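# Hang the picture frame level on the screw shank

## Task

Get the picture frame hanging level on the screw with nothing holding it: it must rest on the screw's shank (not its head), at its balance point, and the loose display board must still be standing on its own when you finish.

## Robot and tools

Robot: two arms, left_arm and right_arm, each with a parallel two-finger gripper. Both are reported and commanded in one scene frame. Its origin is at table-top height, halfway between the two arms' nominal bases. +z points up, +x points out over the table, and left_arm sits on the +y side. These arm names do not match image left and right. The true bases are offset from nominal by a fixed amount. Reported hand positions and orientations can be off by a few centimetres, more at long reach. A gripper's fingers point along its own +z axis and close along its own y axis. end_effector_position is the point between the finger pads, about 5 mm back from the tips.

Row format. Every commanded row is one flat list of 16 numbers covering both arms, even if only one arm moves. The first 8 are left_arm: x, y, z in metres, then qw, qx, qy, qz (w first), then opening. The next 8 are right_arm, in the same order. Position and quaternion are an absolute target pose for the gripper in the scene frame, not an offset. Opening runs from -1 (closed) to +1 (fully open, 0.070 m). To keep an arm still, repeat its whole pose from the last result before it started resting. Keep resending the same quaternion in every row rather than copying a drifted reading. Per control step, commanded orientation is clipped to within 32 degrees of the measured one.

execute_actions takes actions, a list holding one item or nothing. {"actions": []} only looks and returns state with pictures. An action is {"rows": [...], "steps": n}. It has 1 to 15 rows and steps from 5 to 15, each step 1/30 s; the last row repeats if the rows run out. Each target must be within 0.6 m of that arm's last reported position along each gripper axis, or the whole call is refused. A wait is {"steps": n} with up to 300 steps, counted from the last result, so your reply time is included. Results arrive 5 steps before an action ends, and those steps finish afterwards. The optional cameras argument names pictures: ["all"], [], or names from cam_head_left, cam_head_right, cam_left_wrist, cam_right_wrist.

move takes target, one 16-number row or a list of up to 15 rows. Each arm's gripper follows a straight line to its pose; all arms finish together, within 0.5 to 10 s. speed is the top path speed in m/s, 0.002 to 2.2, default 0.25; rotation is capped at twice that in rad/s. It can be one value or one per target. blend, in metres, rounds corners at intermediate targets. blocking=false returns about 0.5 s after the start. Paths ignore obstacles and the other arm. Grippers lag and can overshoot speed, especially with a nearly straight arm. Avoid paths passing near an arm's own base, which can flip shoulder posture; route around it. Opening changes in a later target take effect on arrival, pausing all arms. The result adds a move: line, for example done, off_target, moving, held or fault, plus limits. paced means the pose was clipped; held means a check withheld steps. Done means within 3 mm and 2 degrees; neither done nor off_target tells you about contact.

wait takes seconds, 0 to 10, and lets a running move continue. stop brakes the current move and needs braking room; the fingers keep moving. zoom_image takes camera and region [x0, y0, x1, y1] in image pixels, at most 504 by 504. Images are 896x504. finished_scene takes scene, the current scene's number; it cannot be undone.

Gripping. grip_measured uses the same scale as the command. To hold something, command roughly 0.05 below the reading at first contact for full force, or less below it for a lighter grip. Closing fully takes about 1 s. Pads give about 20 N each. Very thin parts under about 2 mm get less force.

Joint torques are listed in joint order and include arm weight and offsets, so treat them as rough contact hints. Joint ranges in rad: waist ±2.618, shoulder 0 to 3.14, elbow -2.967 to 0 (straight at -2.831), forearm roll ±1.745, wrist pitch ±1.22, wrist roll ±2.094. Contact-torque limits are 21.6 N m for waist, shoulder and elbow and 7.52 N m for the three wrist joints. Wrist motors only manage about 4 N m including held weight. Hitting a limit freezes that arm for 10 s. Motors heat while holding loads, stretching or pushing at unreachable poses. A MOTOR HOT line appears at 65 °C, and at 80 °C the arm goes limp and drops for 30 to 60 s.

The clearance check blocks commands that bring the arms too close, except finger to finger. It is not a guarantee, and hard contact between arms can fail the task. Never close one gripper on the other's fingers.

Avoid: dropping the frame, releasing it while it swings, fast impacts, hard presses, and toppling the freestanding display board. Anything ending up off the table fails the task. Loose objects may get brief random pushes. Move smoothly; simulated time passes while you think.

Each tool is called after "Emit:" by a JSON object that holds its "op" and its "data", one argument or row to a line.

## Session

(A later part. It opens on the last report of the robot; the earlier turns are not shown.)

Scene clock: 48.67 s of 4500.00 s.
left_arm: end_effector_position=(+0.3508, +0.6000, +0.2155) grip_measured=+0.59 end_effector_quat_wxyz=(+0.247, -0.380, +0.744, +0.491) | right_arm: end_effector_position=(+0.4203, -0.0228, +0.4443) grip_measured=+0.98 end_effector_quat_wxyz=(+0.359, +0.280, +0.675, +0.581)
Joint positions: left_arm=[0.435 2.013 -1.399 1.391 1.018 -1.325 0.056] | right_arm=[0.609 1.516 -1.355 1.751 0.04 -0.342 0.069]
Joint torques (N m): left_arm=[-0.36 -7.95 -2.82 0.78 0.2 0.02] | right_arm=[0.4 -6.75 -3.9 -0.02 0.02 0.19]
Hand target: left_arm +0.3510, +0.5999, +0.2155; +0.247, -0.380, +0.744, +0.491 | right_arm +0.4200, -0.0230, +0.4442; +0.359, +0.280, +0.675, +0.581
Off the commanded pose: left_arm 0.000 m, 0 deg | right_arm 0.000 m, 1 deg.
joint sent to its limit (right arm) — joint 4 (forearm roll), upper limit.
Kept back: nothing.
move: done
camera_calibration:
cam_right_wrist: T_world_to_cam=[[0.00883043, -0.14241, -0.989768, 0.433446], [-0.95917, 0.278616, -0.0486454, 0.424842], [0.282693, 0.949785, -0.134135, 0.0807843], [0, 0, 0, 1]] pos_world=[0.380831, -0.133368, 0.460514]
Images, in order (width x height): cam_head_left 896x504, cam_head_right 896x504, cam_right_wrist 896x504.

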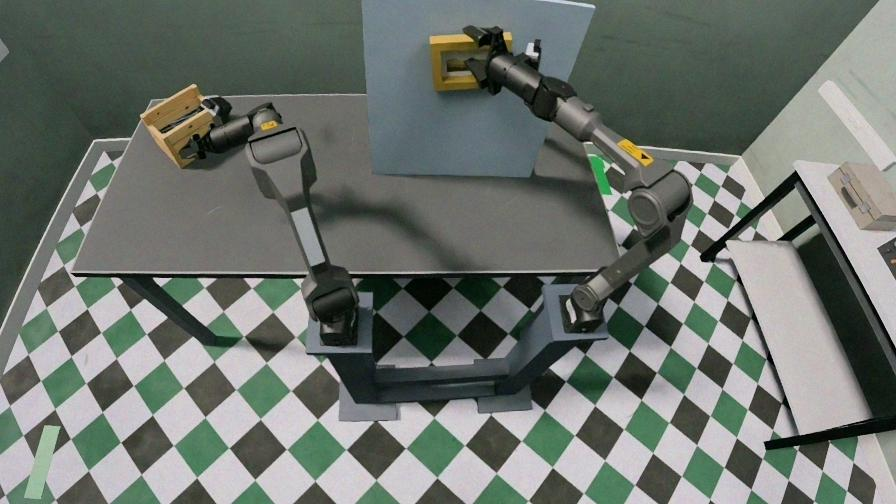

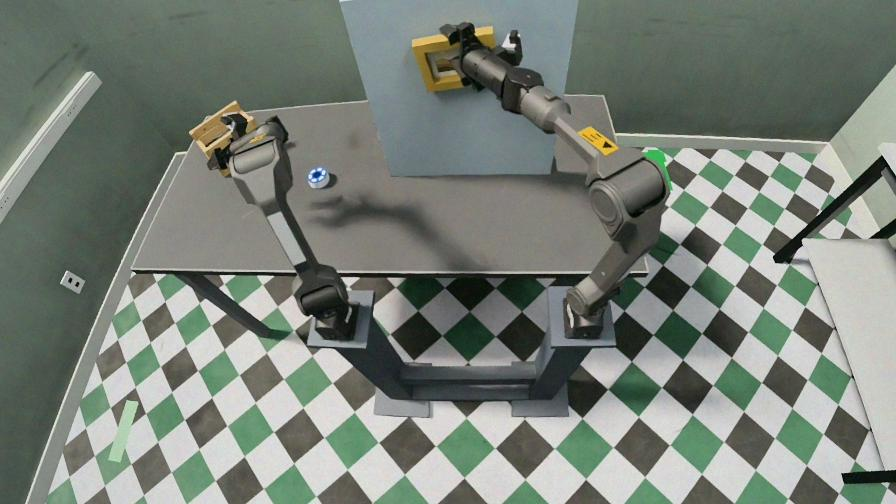

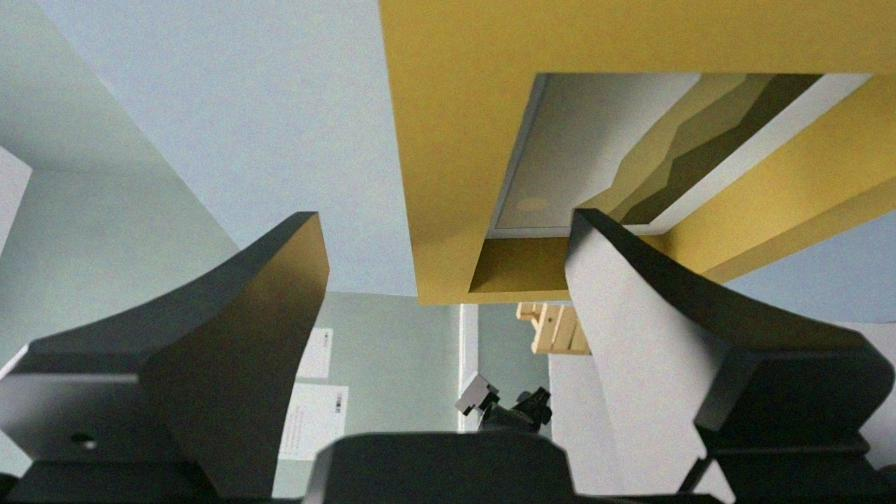

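Emit:
{"op": "move", "data": {
  "target": [0.3510,0.5999,0.2155,0.247,-0.380,0.744,0.491,0.59,0.420,-0.023,0.4443,0.359,0.280,0.675,0.581,-0.30],
  "cameras": ["cam_right_wrist"]
}}

Emit:
{"op": "zoom_image", "data": {
  "camera": "cam_right_wrist",
  "region": [250, 100, 650, 380]
}}

Scene clock: 50.33 s of 4500.00 s.
left_arm: end_effector_position=(+0.3508, +0.6000, +0.2155) grip_measured=+0.59 end_effector_quat_wxyz=(+0.247, -0.380, +0.744, +0.491) | right_arm: end_effector_position=(+0.4202, -0.0231, +0.4441) grip_measured=-0.30 end_effector_quat_wxyz=(+0.359, +0.280, +0.675, +0.581)
Joint positions: left_arm=[0.435 2.013 -1.399 1.391 1.018 -1.325 0.056] | right_arm=[0.609 1.515 -1.354 1.73 0.039 -0.322 0.025]
Joint torques (N m): left_arm=[-0.31 -7.95 -2.77 0.78 0.15 -0.02] | right_arm=[0.75 -6.7 -4.75 -0.07 -0.03 0.03]
Hand target: left_arm +0.3510, +0.5999, +0.2155; +0.247, -0.380, +0.744, +0.491 | right_arm +0.4200, -0.0230, +0.4443; +0.359, +0.280, +0.675, +0.581
Off the commanded pose: left_arm 0.000 m, 0 deg | right_arm 0.000 m, 0 deg.
Kept back: nothing.
move: done
camera_calibration:
cam_right_wrist: T_world_to_cam=[[0.00805507, -0.143147, -0.989669, 0.433469], [-0.95899, 0.279311, -0.0482053, 0.424525], [0.283326, 0.94947, -0.135027, 0.0811445], [0, 0, 0, 1]] pos_world=[0.380633, -0.133569, 0.460411]
Images, in order (width x height): cam_right_wrist 896x504.

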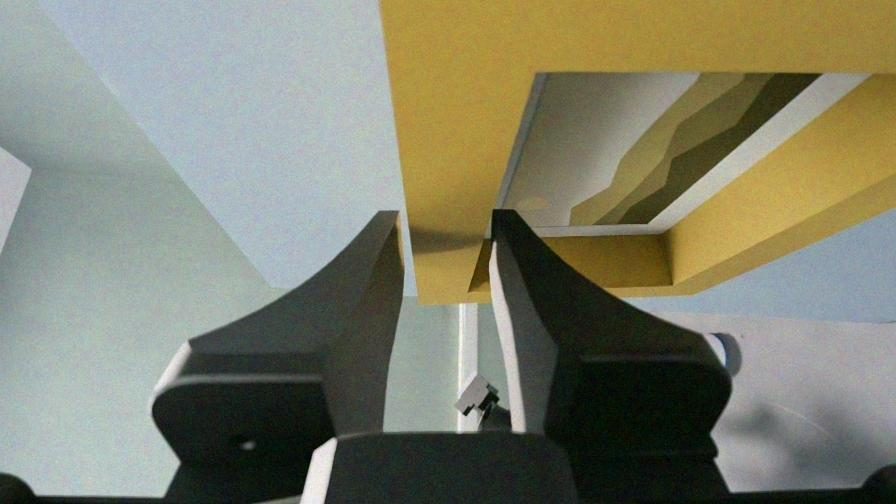

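Scaled by 1.260 from the camera's 896x504 image, which has a finer 1280x720 frame.

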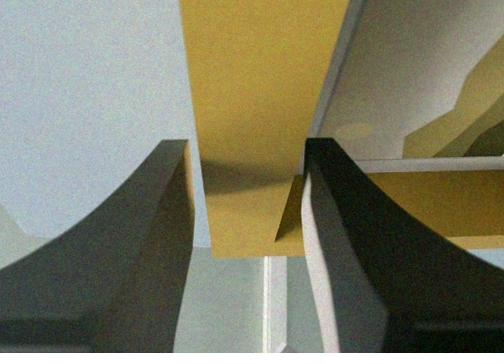

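Emit:
{"op": "move", "data": {
  "target": [0.3510,0.5999,0.2155,0.247,-0.380,0.744,0.491,0.59,0.420,-0.023,0.4443,0.359,0.280,0.675,0.581,-0.42]
}}

Emit:
{"op": "move", "data": {
  "target": [0.3510,0.5999,0.2155,0.247,-0.380,0.744,0.491,0.59,0.420,-0.023,0.4443,0.359,0.280,0.675,0.581,-0.47],
  "cameras": ["cam_right_wrist"]
}}

Emit:
{"op": "zoom_image", "data": {
  "camera": "cam_right_wrist",
  "region": [350, 150, 550, 290]
}}

Scene clock: 51.13 s of 4500.00 s.
left_arm: end_effector_position=(+0.3508, +0.6000, +0.2155) grip_measured=+0.59 end_effector_quat_wxyz=(+0.247, -0.380, +0.744, +0.491) | right_arm: end_effector_position=(+0.4203, -0.0232, +0.4440) grip_measured=-0.42 end_effector_quat_wxyz=(+0.359, +0.280, +0.675, +0.581)
Joint positions: left_arm=[0.435 2.013 -1.399 1.391 1.018 -1.325 0.056] | right_arm=[0.609 1.515 -1.354 1.724 0.038 -0.316 0.02]
Joint torques (N m): left_arm=[-0.42 -8.09 -2.69 0.77 0.2 0.01] | right_arm=[0.73 -6.64 -5.39 -0.16 0.09 0.1]
Hand target: left_arm +0.3510, +0.5999, +0.2155; +0.247, -0.380, +0.744, +0.491 | right_arm +0.4200, -0.0230, +0.4443; +0.359, +0.280, +0.675, +0.581
Off the commanded pose: left_arm 0.000 m, 0 deg | right_arm 0.000 m, 0 deg.
Kept back: nothing.
move: done

Scene clock: 51.63 s of 4500.00 s.
left_arm: end_effector_position=(+0.3508, +0.6000, +0.2155) grip_measured=+0.59 end_effector_quat_wxyz=(+0.247, -0.380, +0.744, +0.491) | right_arm: end_effector_position=(+0.4203, -0.0232, +0.4440) grip_measured=-0.45 end_effector_quat_wxyz=(+0.359, +0.280, +0.675, +0.580)
Joint positions: left_arm=[0.435 2.013 -1.399 1.391 1.018 -1.325 0.056] | right_arm=[0.609 1.515 -1.354 1.721 0.038 -0.314 0.019]
Joint torques (N m): left_arm=[-0.28 -7.9 -2.66 0.75 0.17 0.01] | right_arm=[0.35 -6.61 -5.69 -0.23 0.3 0.1]
Hand target: left_arm +0.3510, +0.5999, +0.2155; +0.247, -0.380, +0.744, +0.491 | right_arm +0.4200, -0.0230, +0.4443; +0.359, +0.280, +0.675, +0.581
Off the commanded pose: left_arm 0.000 m, 0 deg | right_arm 0.001 m, 0 deg.
Kept back: nothing.
move: done
camera_calibration:
cam_right_wrist: T_world_to_cam=[[0.00798552, -0.144002, -0.989545, 0.433307], [-0.958759, 0.280052, -0.0484912, 0.424698], [0.284107, 0.949123, -0.135827, 0.0812637], [0, 0, 0, 1]] pos_world=[0.380635, -0.13367, 0.460409]
Images, in order (width x height): cam_right_wrist 896x504.

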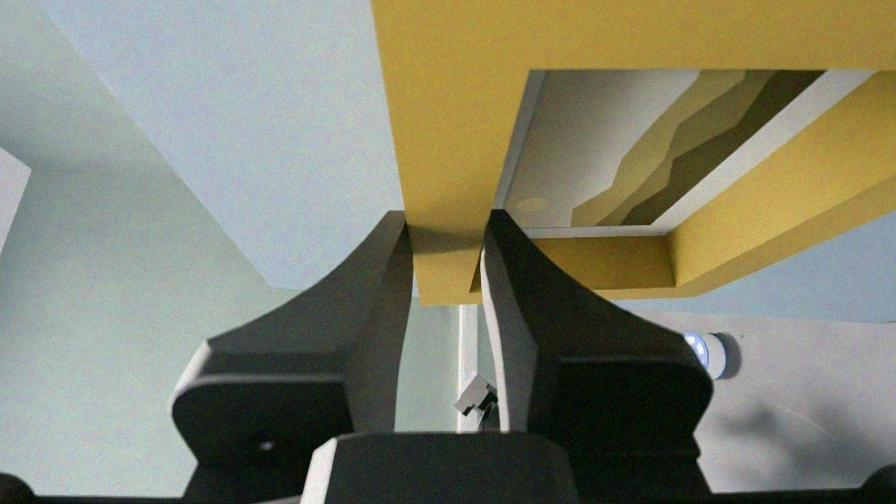

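Scaled by 2.520 from the camera's 896x504 image, which has a finer 1280x720 frame.

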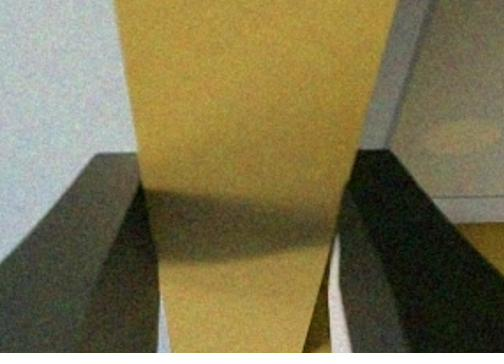

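Emit:
{"op": "move", "data": {
  "target": [0.3510,0.5999,0.2155,0.247,-0.380,0.744,0.491,0.59,0.4203,-0.0232,0.4440,0.359,0.280,0.675,0.581,-0.53]
}}

Emit:
{"op": "move", "data": {
  "target": [0.3510,0.5999,0.2155,0.247,-0.380,0.744,0.491,0.59,0.4200,-0.0225,0.4495,0.359,0.280,0.675,0.581,-0.53],
  "speed": 0.02,
  "cameras": ["cam_right_wrist","cam_head_right","cam_head_left"]
}}

Emit:
{"op": "zoom_image", "data": {
  "camera": "cam_head_left",
  "region": [400, 10, 550, 110]
}}

Scene clock: 53.77 s of 4500.00 s.
left_arm: end_effector_position=(+0.3508, +0.6000, +0.2155) grip_measured=+0.59 end_effector_quat_wxyz=(+0.247, -0.380, +0.744, +0.491) | right_arm: end_effector_position=(+0.4202, -0.0231, +0.4441) grip_measured=-0.45 end_effector_quat_wxyz=(+0.359, +0.280, +0.675, +0.581)
Joint positions: left_arm=[0.435 2.013 -1.399 1.391 1.018 -1.325 0.056] | right_arm=[0.609 1.515 -1.354 1.733 0.039 -0.325 0.019]
Joint torques (N m): left_arm=[-0.22 -8.06 -2.57 0.8 0.18 0.01] | right_arm=[-0.56 -5.92 -5.45 -0.19 0.24 -0.12]
Hand target: left_arm +0.3510, +0.5999, +0.2155; +0.247, -0.380, +0.744, +0.491 | right_arm +0.4203, -0.0232, +0.4440; +0.359, +0.280, +0.675, +0.581
Off the commanded pose: left_arm 0.000 m, 0 deg | right_arm 0.000 m, 0 deg.
Kept back: nothing.
move: done

Scene clock: 54.47 s of 4500.00 s.
left_arm: end_effector_position=(+0.3508, +0.6000, +0.2155) grip_measured=+0.59 end_effector_quat_wxyz=(+0.247, -0.380, +0.744, +0.491) | right_arm: end_effector_position=(+0.4200, -0.0227, +0.4495) grip_measured=-0.45 end_effector_quat_wxyz=(+0.361, +0.279, +0.672, +0.583)
Joint positions: left_arm=[0.435 2.013 -1.399 1.391 1.018 -1.325 0.056] | right_arm=[0.611 1.515 -1.368 1.591 0.036 -0.184 0.019]
Joint torques (N m): left_arm=[-0.27 -7.96 -2.54 0.77 0.15 -0.02] | right_arm=[0 -5.92 -5.84 -0.1 -0.06 -0.09]
Hand target: left_arm +0.3510, +0.5999, +0.2155; +0.247, -0.380, +0.744, +0.491 | right_arm +0.4200, -0.0225, +0.4493; +0.361, +0.279, +0.672, +0.583
Off the commanded pose: left_arm 0.000 m, 0 deg | right_arm 0.000 m, 0 deg.
Kept back: nothing.
move: done
camera_calibration:
cam_right_wrist: T_world_to_cam=[[0.0158353, -0.139719, -0.990065, 0.435861], [-0.958443, 0.279964, -0.0548383, 0.427255], [0.284844, 0.949789, -0.129479, 0.07849], [0, 0, 0, 1]] pos_world=[0.38024, -0.133267, 0.465124]
Images, in order (width x height): cam_head_left 896x504, cam_head_right 896x504, cam_right_wrist 896x504.

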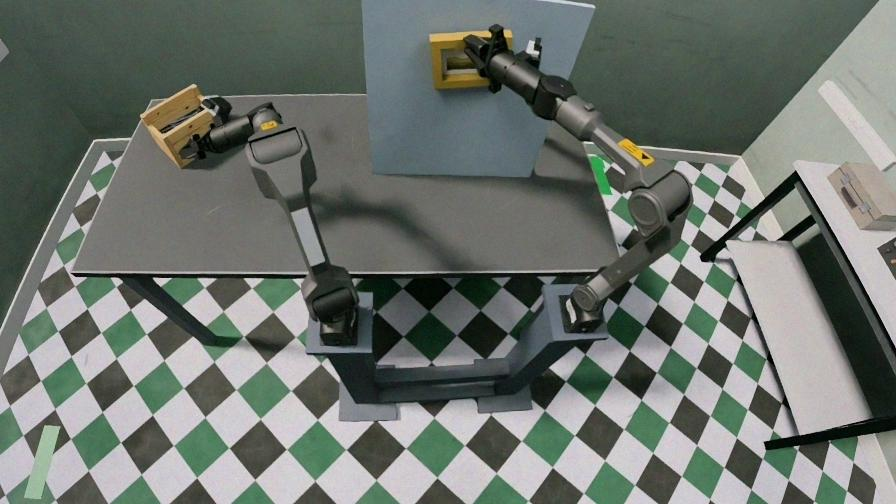

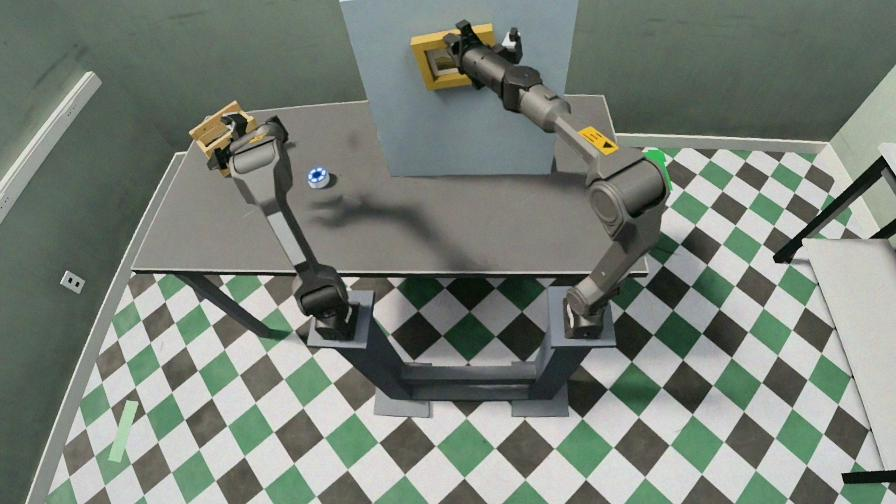

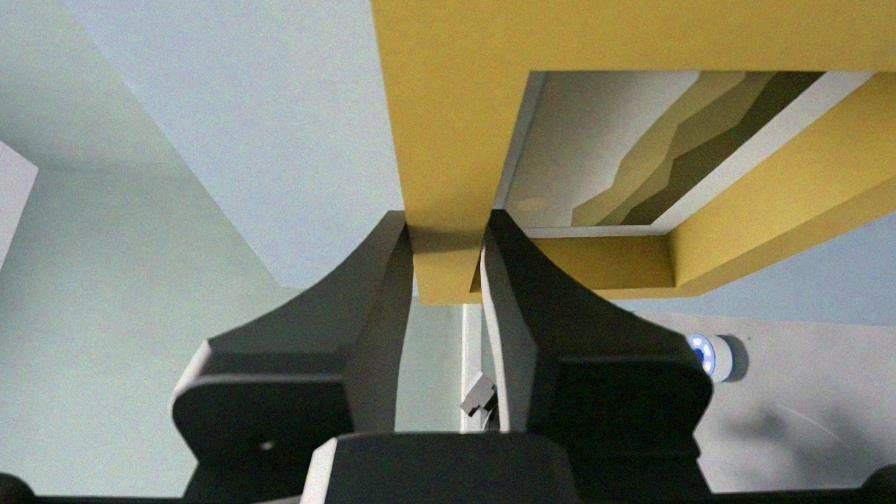

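Scaled by 3.360 from the camera's 896x504 image, which has a finer 1280x720 frame.

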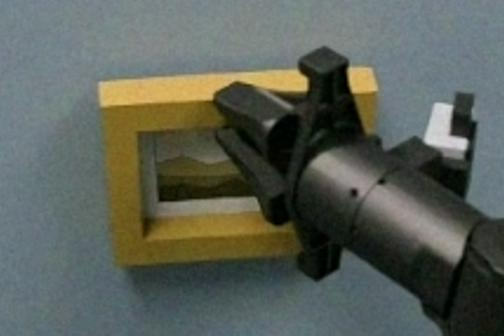

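Emit:
{"op": "move", "data": {
  "target": [0.3510,0.5999,0.2155,0.247,-0.380,0.744,0.491,0.59,0.4200,-0.0325,0.4520,0.3307,0.3051,0.6267,0.6368,-0.53],
  "speed": 0.03,
  "cameras": ["cam_right_wrist","cam_head_right","cam_head_left"]
}}

Emit:
{"op": "zoom_image", "data": {
  "camera": "cam_head_left",
  "region": [400, 10, 550, 110]
}}

Emit:
{"op": "zoom_image", "data": {
  "camera": "cam_head_right",
  "region": [390, 10, 540, 110]
}}

Scene clock: 57.77 s of 4500.00 s.
left_arm: end_effector_position=(+0.3508, +0.6000, +0.2155) grip_measured=+0.59 end_effector_quat_wxyz=(+0.247, -0.380, +0.744, +0.491) | right_arm: end_effector_position=(+0.4199, -0.0322, +0.4523) grip_measured=-0.45 end_effector_quat_wxyz=(+0.314, +0.312, +0.651, +0.616)
Joint positions: left_arm=[0.435 2.013 -1.399 1.391 1.018 -1.325 0.056] | right_arm=[0.558 1.498 -1.346 1.751 0.12 -0.211 0.019]
Joint torques (N m): left_arm=[-0.18 -8.08 -2.51 0.78 0.17 -0.02] | right_arm=[-0.21 -7.75 -4.76 0.06 0.25 -0.04]
Hand target: left_arm +0.3510, +0.5999, +0.2155; +0.247, -0.380, +0.744, +0.491 | right_arm +0.4200, -0.0325, +0.4523; +0.315, +0.312, +0.651, +0.616
Off the commanded pose: left_arm 0.000 m, 0 deg | right_arm 0.000 m, 4 deg.
joint sent to its limit (right arm) — joint 4 (forearm roll), upper limit.
Kept back: nothing.
move: off_target (right_arm)
camera_calibration:
cam_right_wrist: T_world_to_cam=[[-0.050034, -0.0210589, -0.998525, 0.472665], [-0.964861, 0.259237, 0.0428798, 0.387799], [0.257952, 0.965584, -0.0332896, 0.0561617], [0, 0, 0, 1]] pos_world=[0.383334, -0.144807, 0.457209]
Images, in order (width x height): cam_head_left 896x504, cam_head_right 896x504, cam_right_wrist 896x504.

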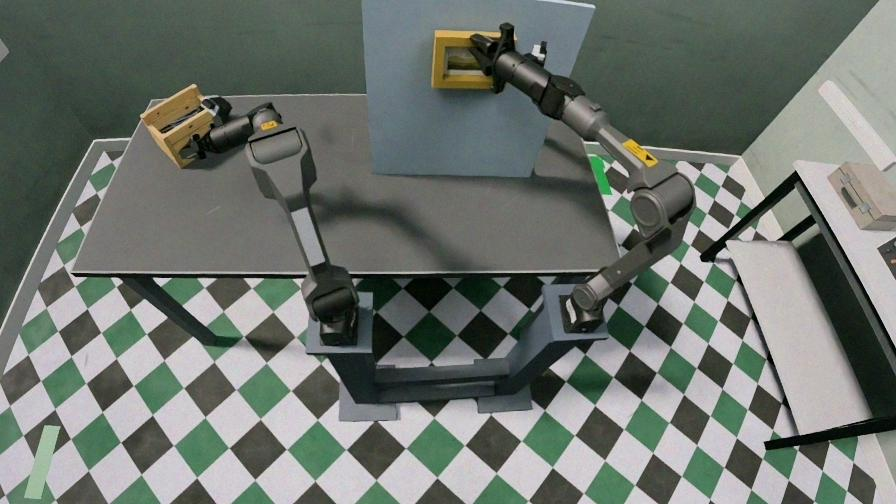

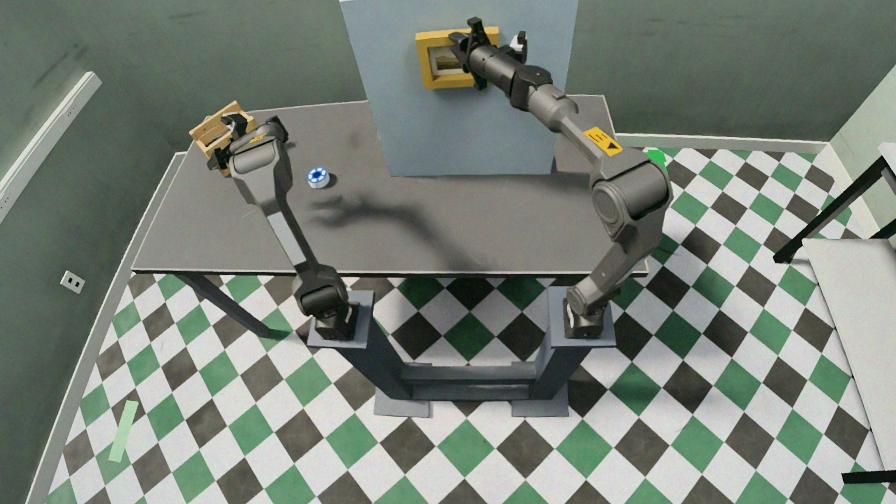

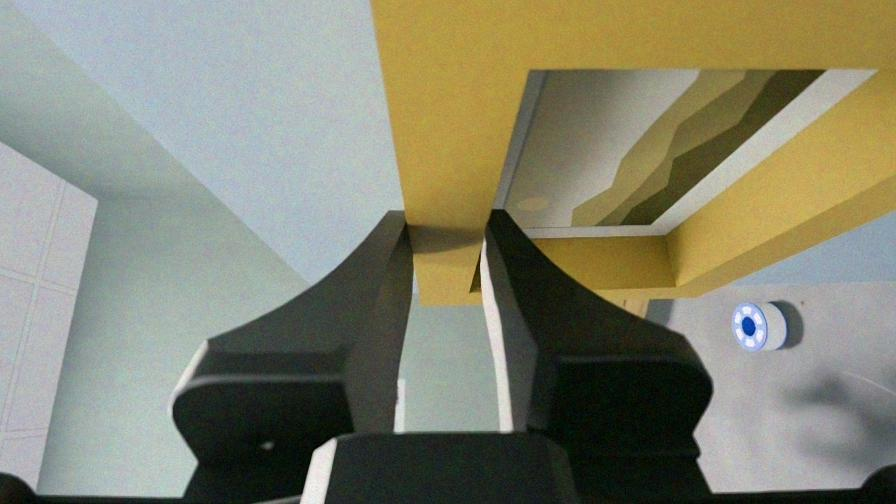

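Scaled by 3.360 from the camera's 896x504 image, which has a finer 1280x720 frame.

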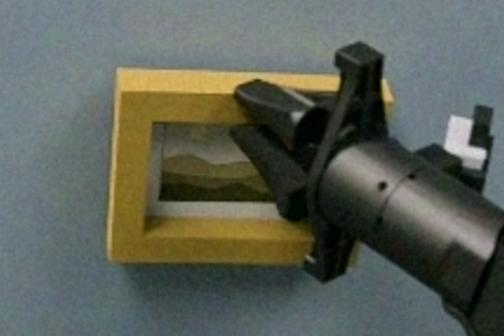

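Scaled by 3.360 from the camera's 896x504 image, which has a finer 1280x720 frame.

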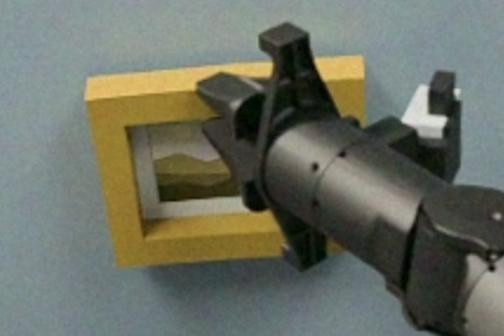

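Emit:
{"op": "move", "data": {
  "target": [0.3510,0.5999,0.2155,0.247,-0.380,0.744,0.491,0.59,0.4200,-0.0325,0.4480,0.314,0.312,0.651,0.616,-0.53],
  "speed": 0.02
}}

Emit:
{"op": "move", "data": {
  "target": [0.3510,0.5999,0.2155,0.247,-0.380,0.744,0.491,0.59,0.4200,-0.0325,0.4465,0.314,0.312,0.651,0.616,-0.53],
  "speed": 0.02,
  "cameras": ["cam_right_wrist","cam_head_right","cam_head_left"]
}}

Emit:
{"op": "zoom_image", "data": {
  "camera": "cam_head_left",
  "region": [400, 10, 550, 110]
}}

Emit:
{"op": "zoom_image", "data": {
  "camera": "cam_head_right",
  "region": [390, 10, 540, 110]
}}

Scene clock: 59.60 s of 4500.00 s.
left_arm: end_effector_position=(+0.3508, +0.6000, +0.2155) grip_measured=+0.59 end_effector_quat_wxyz=(+0.247, -0.380, +0.744, +0.491) | right_arm: end_effector_position=(+0.4196, -0.0319, +0.4491) grip_measured=-0.45 end_effector_quat_wxyz=(+0.312, +0.312, +0.654, +0.615)
Joint positions: left_arm=[0.435 2.013 -1.399 1.391 1.018 -1.325 0.056] | right_arm=[0.557 1.498 -1.339 1.751 0.124 -0.211 0.019]
Joint torques (N m): left_arm=[-0.17 -8.03 -2.47 0.75 0.2 0] | right_arm=[-1.27 -6.38 -3.37 0.04 -0.07 -0.14]
Hand target: left_arm +0.3510, +0.5999, +0.2155; +0.247, -0.380, +0.744, +0.491 | right_arm +0.4200, -0.0325, +0.4482; +0.312, +0.313, +0.654, +0.614
Off the commanded pose: left_arm 0.000 m, 0 deg | right_arm 0.001 m, 0 deg.
joint sent to its limit (right arm) — joint 4 (forearm roll), upper limit.
Kept back: nothing.
move: done

Scene clock: 60.30 s of 4500.00 s.
left_arm: end_effector_position=(+0.3508, +0.6000, +0.2155) grip_measured=+0.59 end_effector_quat_wxyz=(+0.247, -0.380, +0.744, +0.491) | right_arm: end_effector_position=(+0.4195, -0.0322, +0.4477) grip_measured=-0.45 end_effector_quat_wxyz=(+0.311, +0.313, +0.654, +0.614)
Joint positions: left_arm=[0.435 2.013 -1.399 1.391 1.018 -1.325 0.056] | right_arm=[0.556 1.497 -1.335 1.751 0.125 -0.211 0.019]
Joint torques (N m): left_arm=[-0.1 -8.2 -2.69 0.74 0.19 0] | right_arm=[-1.81 -3.43 -1.34 0.04 -0.52 0.1]
Hand target: left_arm +0.3510, +0.5999, +0.2155; +0.247, -0.380, +0.744, +0.491 | right_arm +0.4200, -0.0325, +0.4467; +0.312, +0.313, +0.655, +0.613
Off the commanded pose: left_arm 0.000 m, 0 deg | right_arm 0.001 m, 1 deg.
joint sent to its limit (right arm) — joint 4 (forearm roll), upper limit.
Kept back: nothing.
move: done
camera_calibration:
cam_right_wrist: T_world_to_cam=[[-0.0582385, -0.0256715, -0.997973, 0.471078], [-0.965262, 0.256508, 0.0497313, 0.384628], [0.254711, 0.966201, -0.0397183, 0.0603821], [0, 0, 0, 1]] pos_world=[0.383322, -0.144908, 0.453394]
Images, in order (width x height): cam_head_left 896x504, cam_head_right 896x504, cam_right_wrist 896x504.

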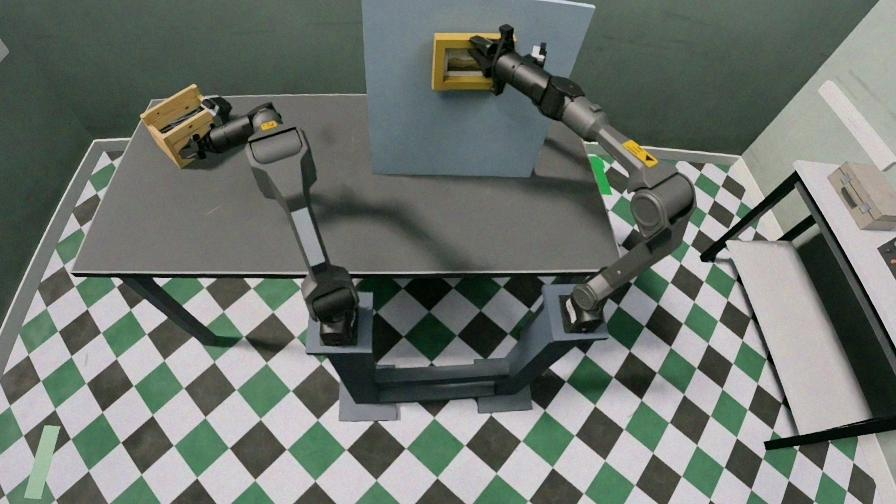

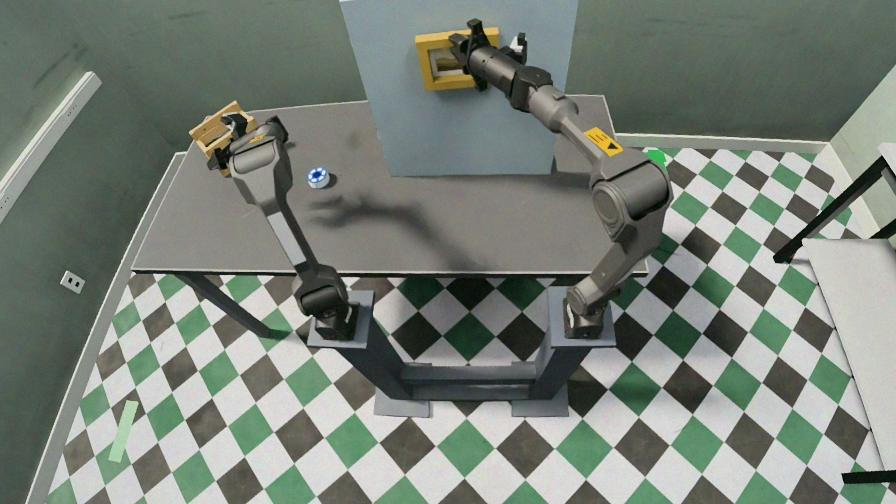

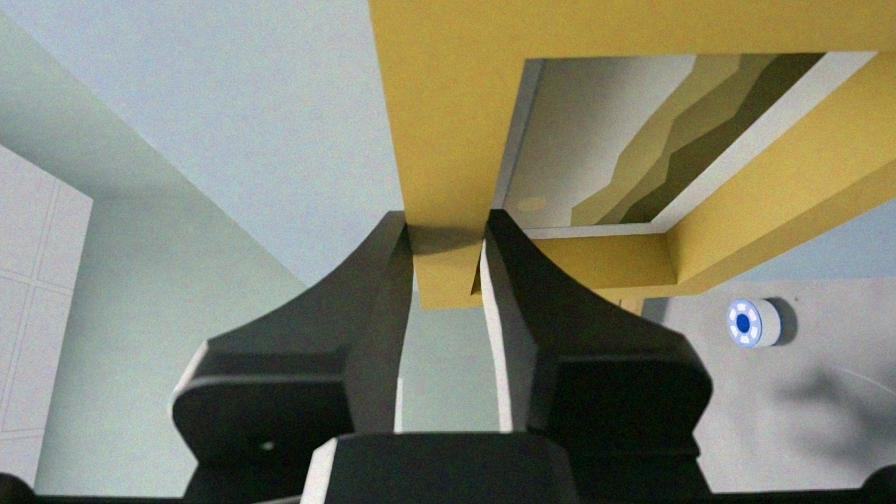

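Scaled by 3.360 from the camera's 896x504 image, which has a finer 1280x720 frame.

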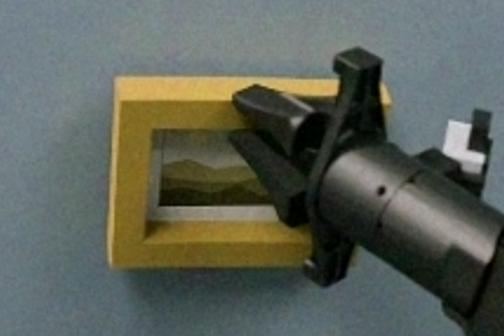

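Scaled by 3.360 from the camera's 896x504 image, which has a finer 1280x720 frame.

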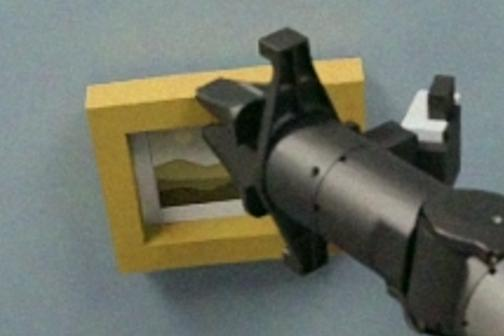

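Emit:
{"op": "move", "data": {
  "target": [0.3510,0.5999,0.2155,0.247,-0.380,0.744,0.491,0.59,0.4198,-0.0322,0.4488,0.314,0.312,0.651,0.616,-0.53],
  "speed": 0.02
}}

Emit:
{"op": "move", "data": {
  "target": [0.3510,0.5999,0.2155,0.247,-0.380,0.744,0.491,0.59,0.4198,-0.0322,0.4488,0.314,0.312,0.651,0.616,-0.43],
  "speed": 0.02,
  "cameras": ["cam_right_wrist","cam_head_right","cam_head_left"]
}}

Emit:
{"op": "zoom_image", "data": {
  "camera": "cam_head_left",
  "region": [400, 10, 550, 110]
}}

Emit:
{"op": "zoom_image", "data": {
  "camera": "cam_head_right",
  "region": [390, 10, 540, 110]
}}

Scene clock: 61.40 s of 4500.00 s.
left_arm: end_effector_position=(+0.3508, +0.6000, +0.2155) grip_measured=+0.59 end_effector_quat_wxyz=(+0.247, -0.380, +0.744, +0.491) | right_arm: end_effector_position=(+0.4200, -0.0324, +0.4475) grip_measured=-0.45 end_effector_quat_wxyz=(+0.312, +0.314, +0.654, +0.613)
Joint positions: left_arm=[0.435 2.013 -1.399 1.391 1.018 -1.325 0.056] | right_arm=[0.557 1.498 -1.336 1.751 0.121 -0.211 0.019]
Joint torques (N m): left_arm=[-0.16 -7.99 -2.51 0.75 0.22 0.01] | right_arm=[-2.53 -3.34 -4.18 0.03 -0.91 0.27]
Hand target: left_arm +0.3510, +0.5999, +0.2155; +0.247, -0.380, +0.744, +0.491 | right_arm +0.4198, -0.0322, +0.4490; +0.313, +0.313, +0.653, +0.614
Off the commanded pose: left_arm 0.000 m, 0 deg | right_arm 0.001 m, 1 deg.
joint sent to its limit (right arm) — joint 4 (forearm roll), upper limit.
Kept back: nothing.
move: done

Scene clock: 62.10 s of 4500.00 s.
left_arm: end_effector_position=(+0.3508, +0.6000, +0.2155) grip_measured=+0.59 end_effector_quat_wxyz=(+0.247, -0.380, +0.744, +0.491) | right_arm: end_effector_position=(+0.4203, -0.0323, +0.4479) grip_measured=-0.43 end_effector_quat_wxyz=(+0.312, +0.314, +0.654, +0.614)
Joint positions: left_arm=[0.435 2.013 -1.399 1.391 1.018 -1.325 0.056] | right_arm=[0.557 1.499 -1.338 1.751 0.121 -0.211 0.02]
Joint torques (N m): left_arm=[-0.16 -8.27 -2.6 0.74 0.21 0.01] | right_arm=[0.86 -7.35 -5.42 0.01 0.33 -0.19]
Hand target: left_arm +0.3510, +0.5999, +0.2155; +0.247, -0.380, +0.744, +0.491 | right_arm +0.4198, -0.0322, +0.4490; +0.313, +0.313, +0.653, +0.614
Off the commanded pose: left_arm 0.000 m, 0 deg | right_arm 0.001 m, 1 deg.
joint sent to its limit (right arm) — joint 4 (forearm roll), upper limit.
Kept back: nothing.
move: done
camera_calibration:
cam_right_wrist: T_world_to_cam=[[-0.0580672, -0.0256679, -0.997983, 0.471241], [-0.964437, 0.259649, 0.0494373, 0.385287], [0.257856, 0.965362, -0.0398322, 0.0590087], [0, 0, 0, 1]] pos_world=[0.383732, -0.144908, 0.453593]
Images, in order (width x height): cam_head_left 896x504, cam_head_right 896x504, cam_right_wrist 896x504.

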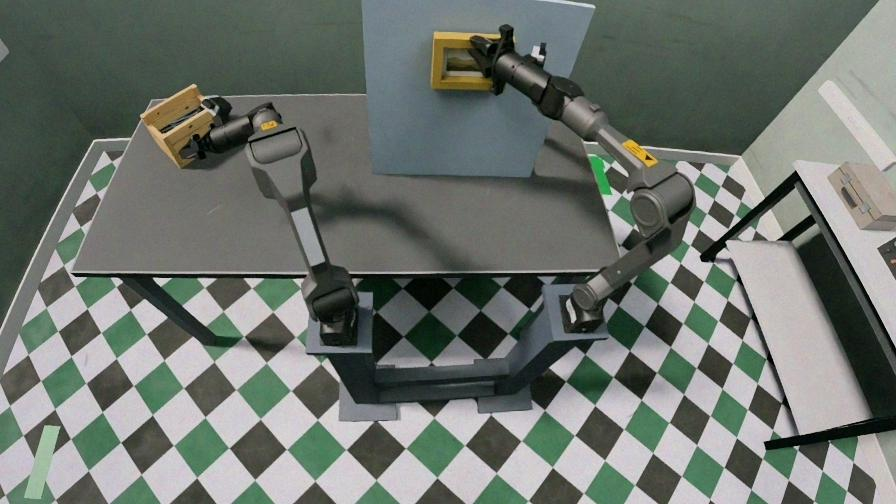

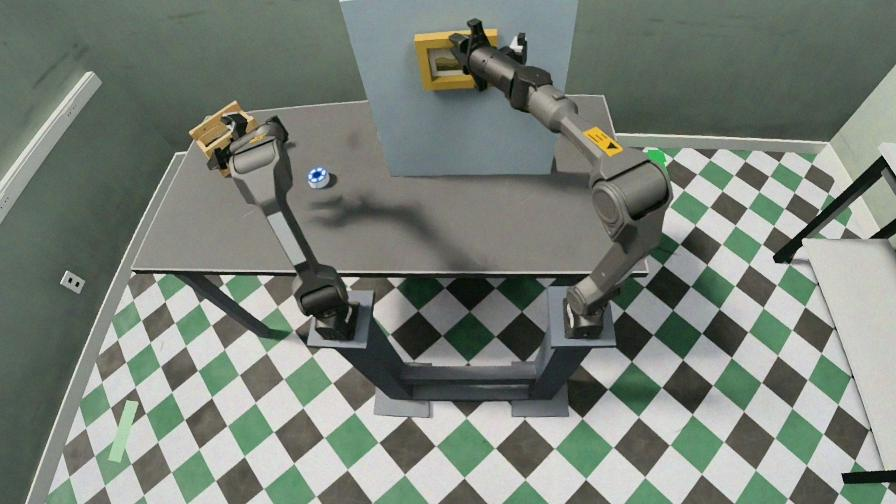

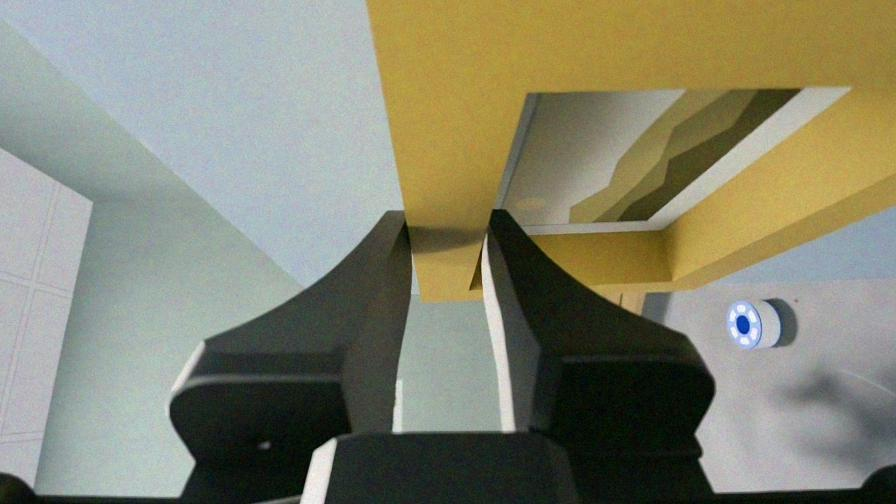

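Scaled by 3.360 from the camera's 896x504 image, which has a finer 1280x720 frame.

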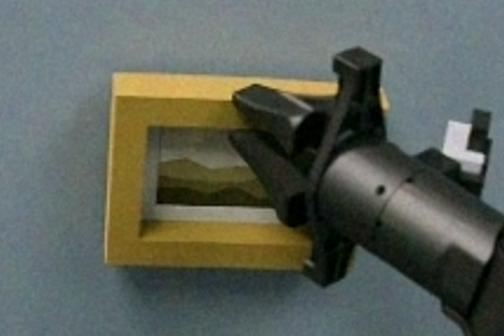

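Scaled by 3.360 from the camera's 896x504 image, which has a finer 1280x720 frame.

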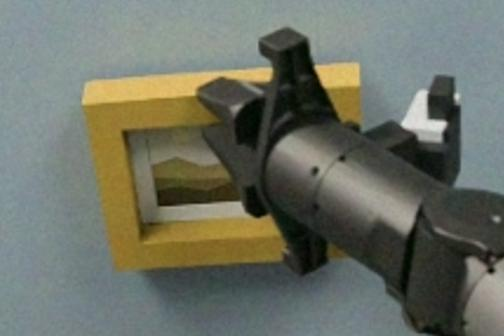

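Emit:
{"op": "move", "data": {
  "target": [0.3510,0.5999,0.2155,0.247,-0.380,0.744,0.491,0.59,0.4198,-0.0322,0.4485,0.312,0.314,0.654,0.614,-0.25],
  "speed": 0.02,
  "cameras": ["cam_right_wrist","cam_head_right","cam_head_left"]
}}

Emit:
{"op": "zoom_image", "data": {
  "camera": "cam_head_left",
  "region": [400, 10, 550, 110]
}}

Emit:
{"op": "zoom_image", "data": {
  "camera": "cam_head_right",
  "region": [390, 10, 540, 110]
}}

Scene clock: 63.27 s of 4500.00 s.
left_arm: end_effector_position=(+0.3508, +0.6000, +0.2155) grip_measured=+0.59 end_effector_quat_wxyz=(+0.247, -0.380, +0.744, +0.491) | right_arm: end_effector_position=(+0.4197, -0.0323, +0.4488) grip_measured=-0.25 end_effector_quat_wxyz=(+0.312, +0.314, +0.654, +0.614)
Joint positions: left_arm=[0.435 2.013 -1.399 1.391 1.018 -1.325 0.056] | right_arm=[0.558 1.497 -1.339 1.733 0.12 -0.192 0.026]
Joint torques (N m): left_arm=[-0.17 -8.12 -2.53 0.77 0.21 -0.02] | right_arm=[0.66 -4.86 -4.24 -0.09 -0.01 0.17]
Hand target: left_arm +0.3510, +0.5999, +0.2155; +0.247, -0.380, +0.744, +0.491 | right_arm +0.4198, -0.0322, +0.4485; +0.312, +0.314, +0.654, +0.614
Off the commanded pose: left_arm 0.000 m, 0 deg | right_arm 0.000 m, 0 deg.
Kept back: nothing.
move: done
camera_calibration:
cam_right_wrist: T_world_to_cam=[[-0.0583345, -0.024545, -0.997995, 0.472179], [-0.96448, 0.259381, 0.0499962, 0.384396], [0.257633, 0.965463, -0.038804, 0.0588243], [0, 0, 0, 1]] pos_world=[0.383132, -0.144908, 0.454297]
Images, in order (width x height): cam_head_left 896x504, cam_head_right 896x504, cam_right_wrist 896x504.

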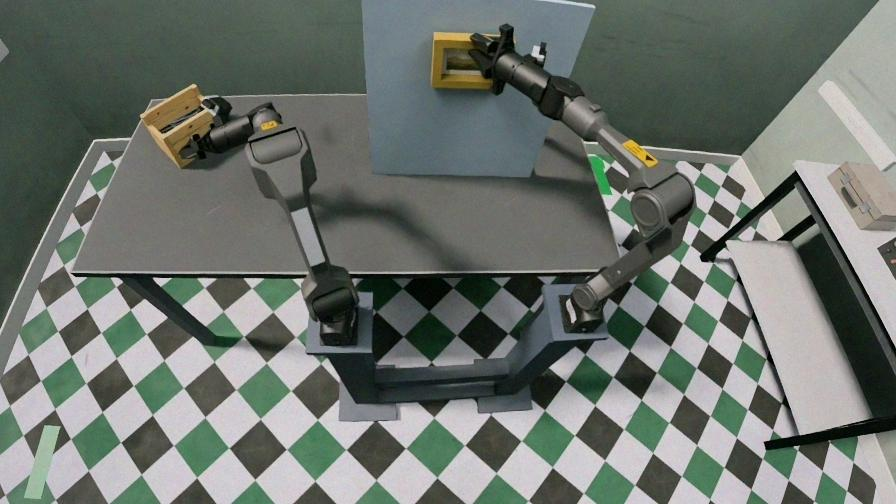

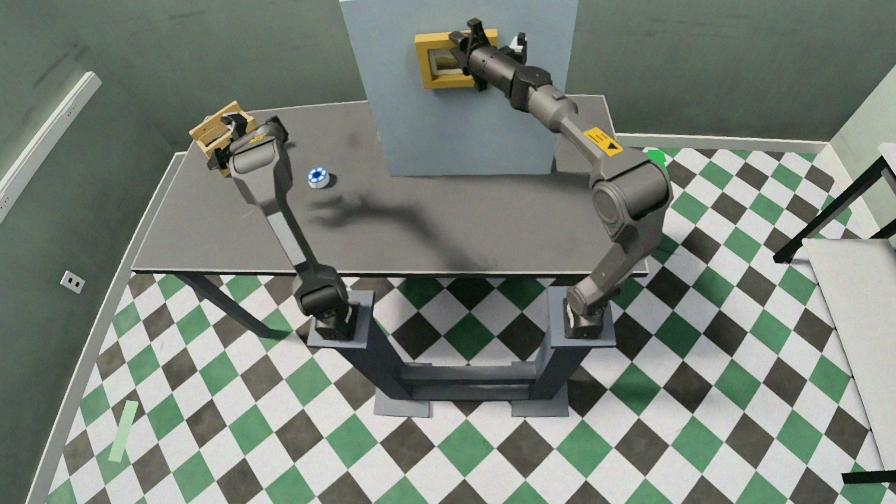

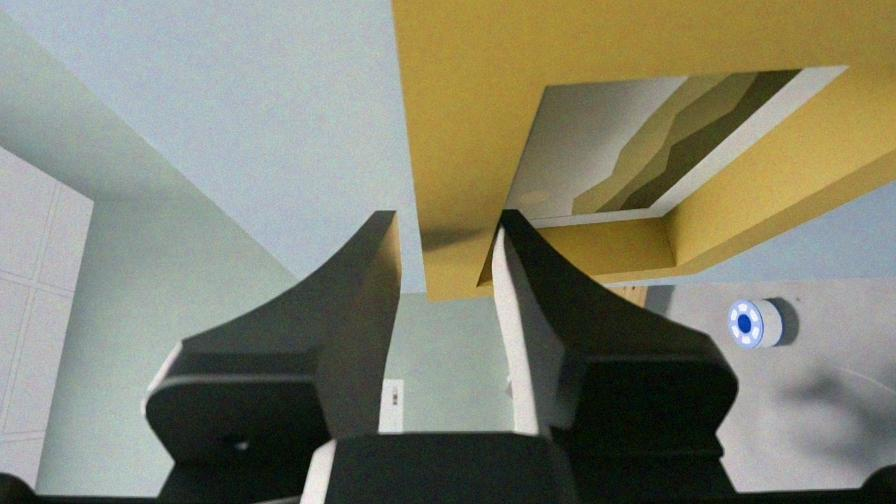

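Scaled by 3.360 from the camera's 896x504 image, which has a finer 1280x720 frame.

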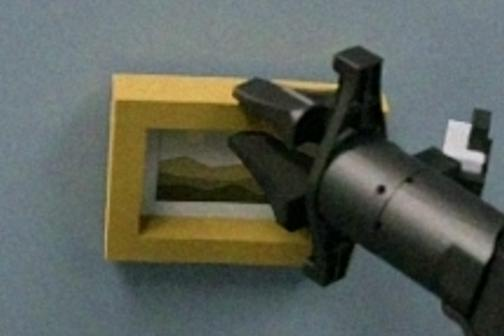

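Scaled by 3.360 from the camera's 896x504 image, which has a finer 1280x720 frame.

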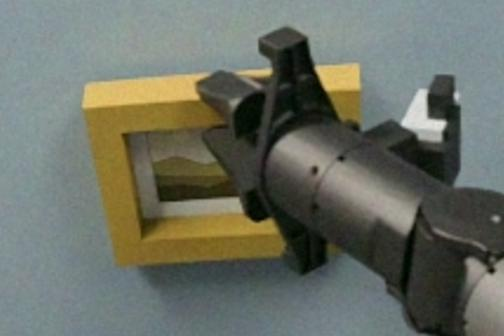

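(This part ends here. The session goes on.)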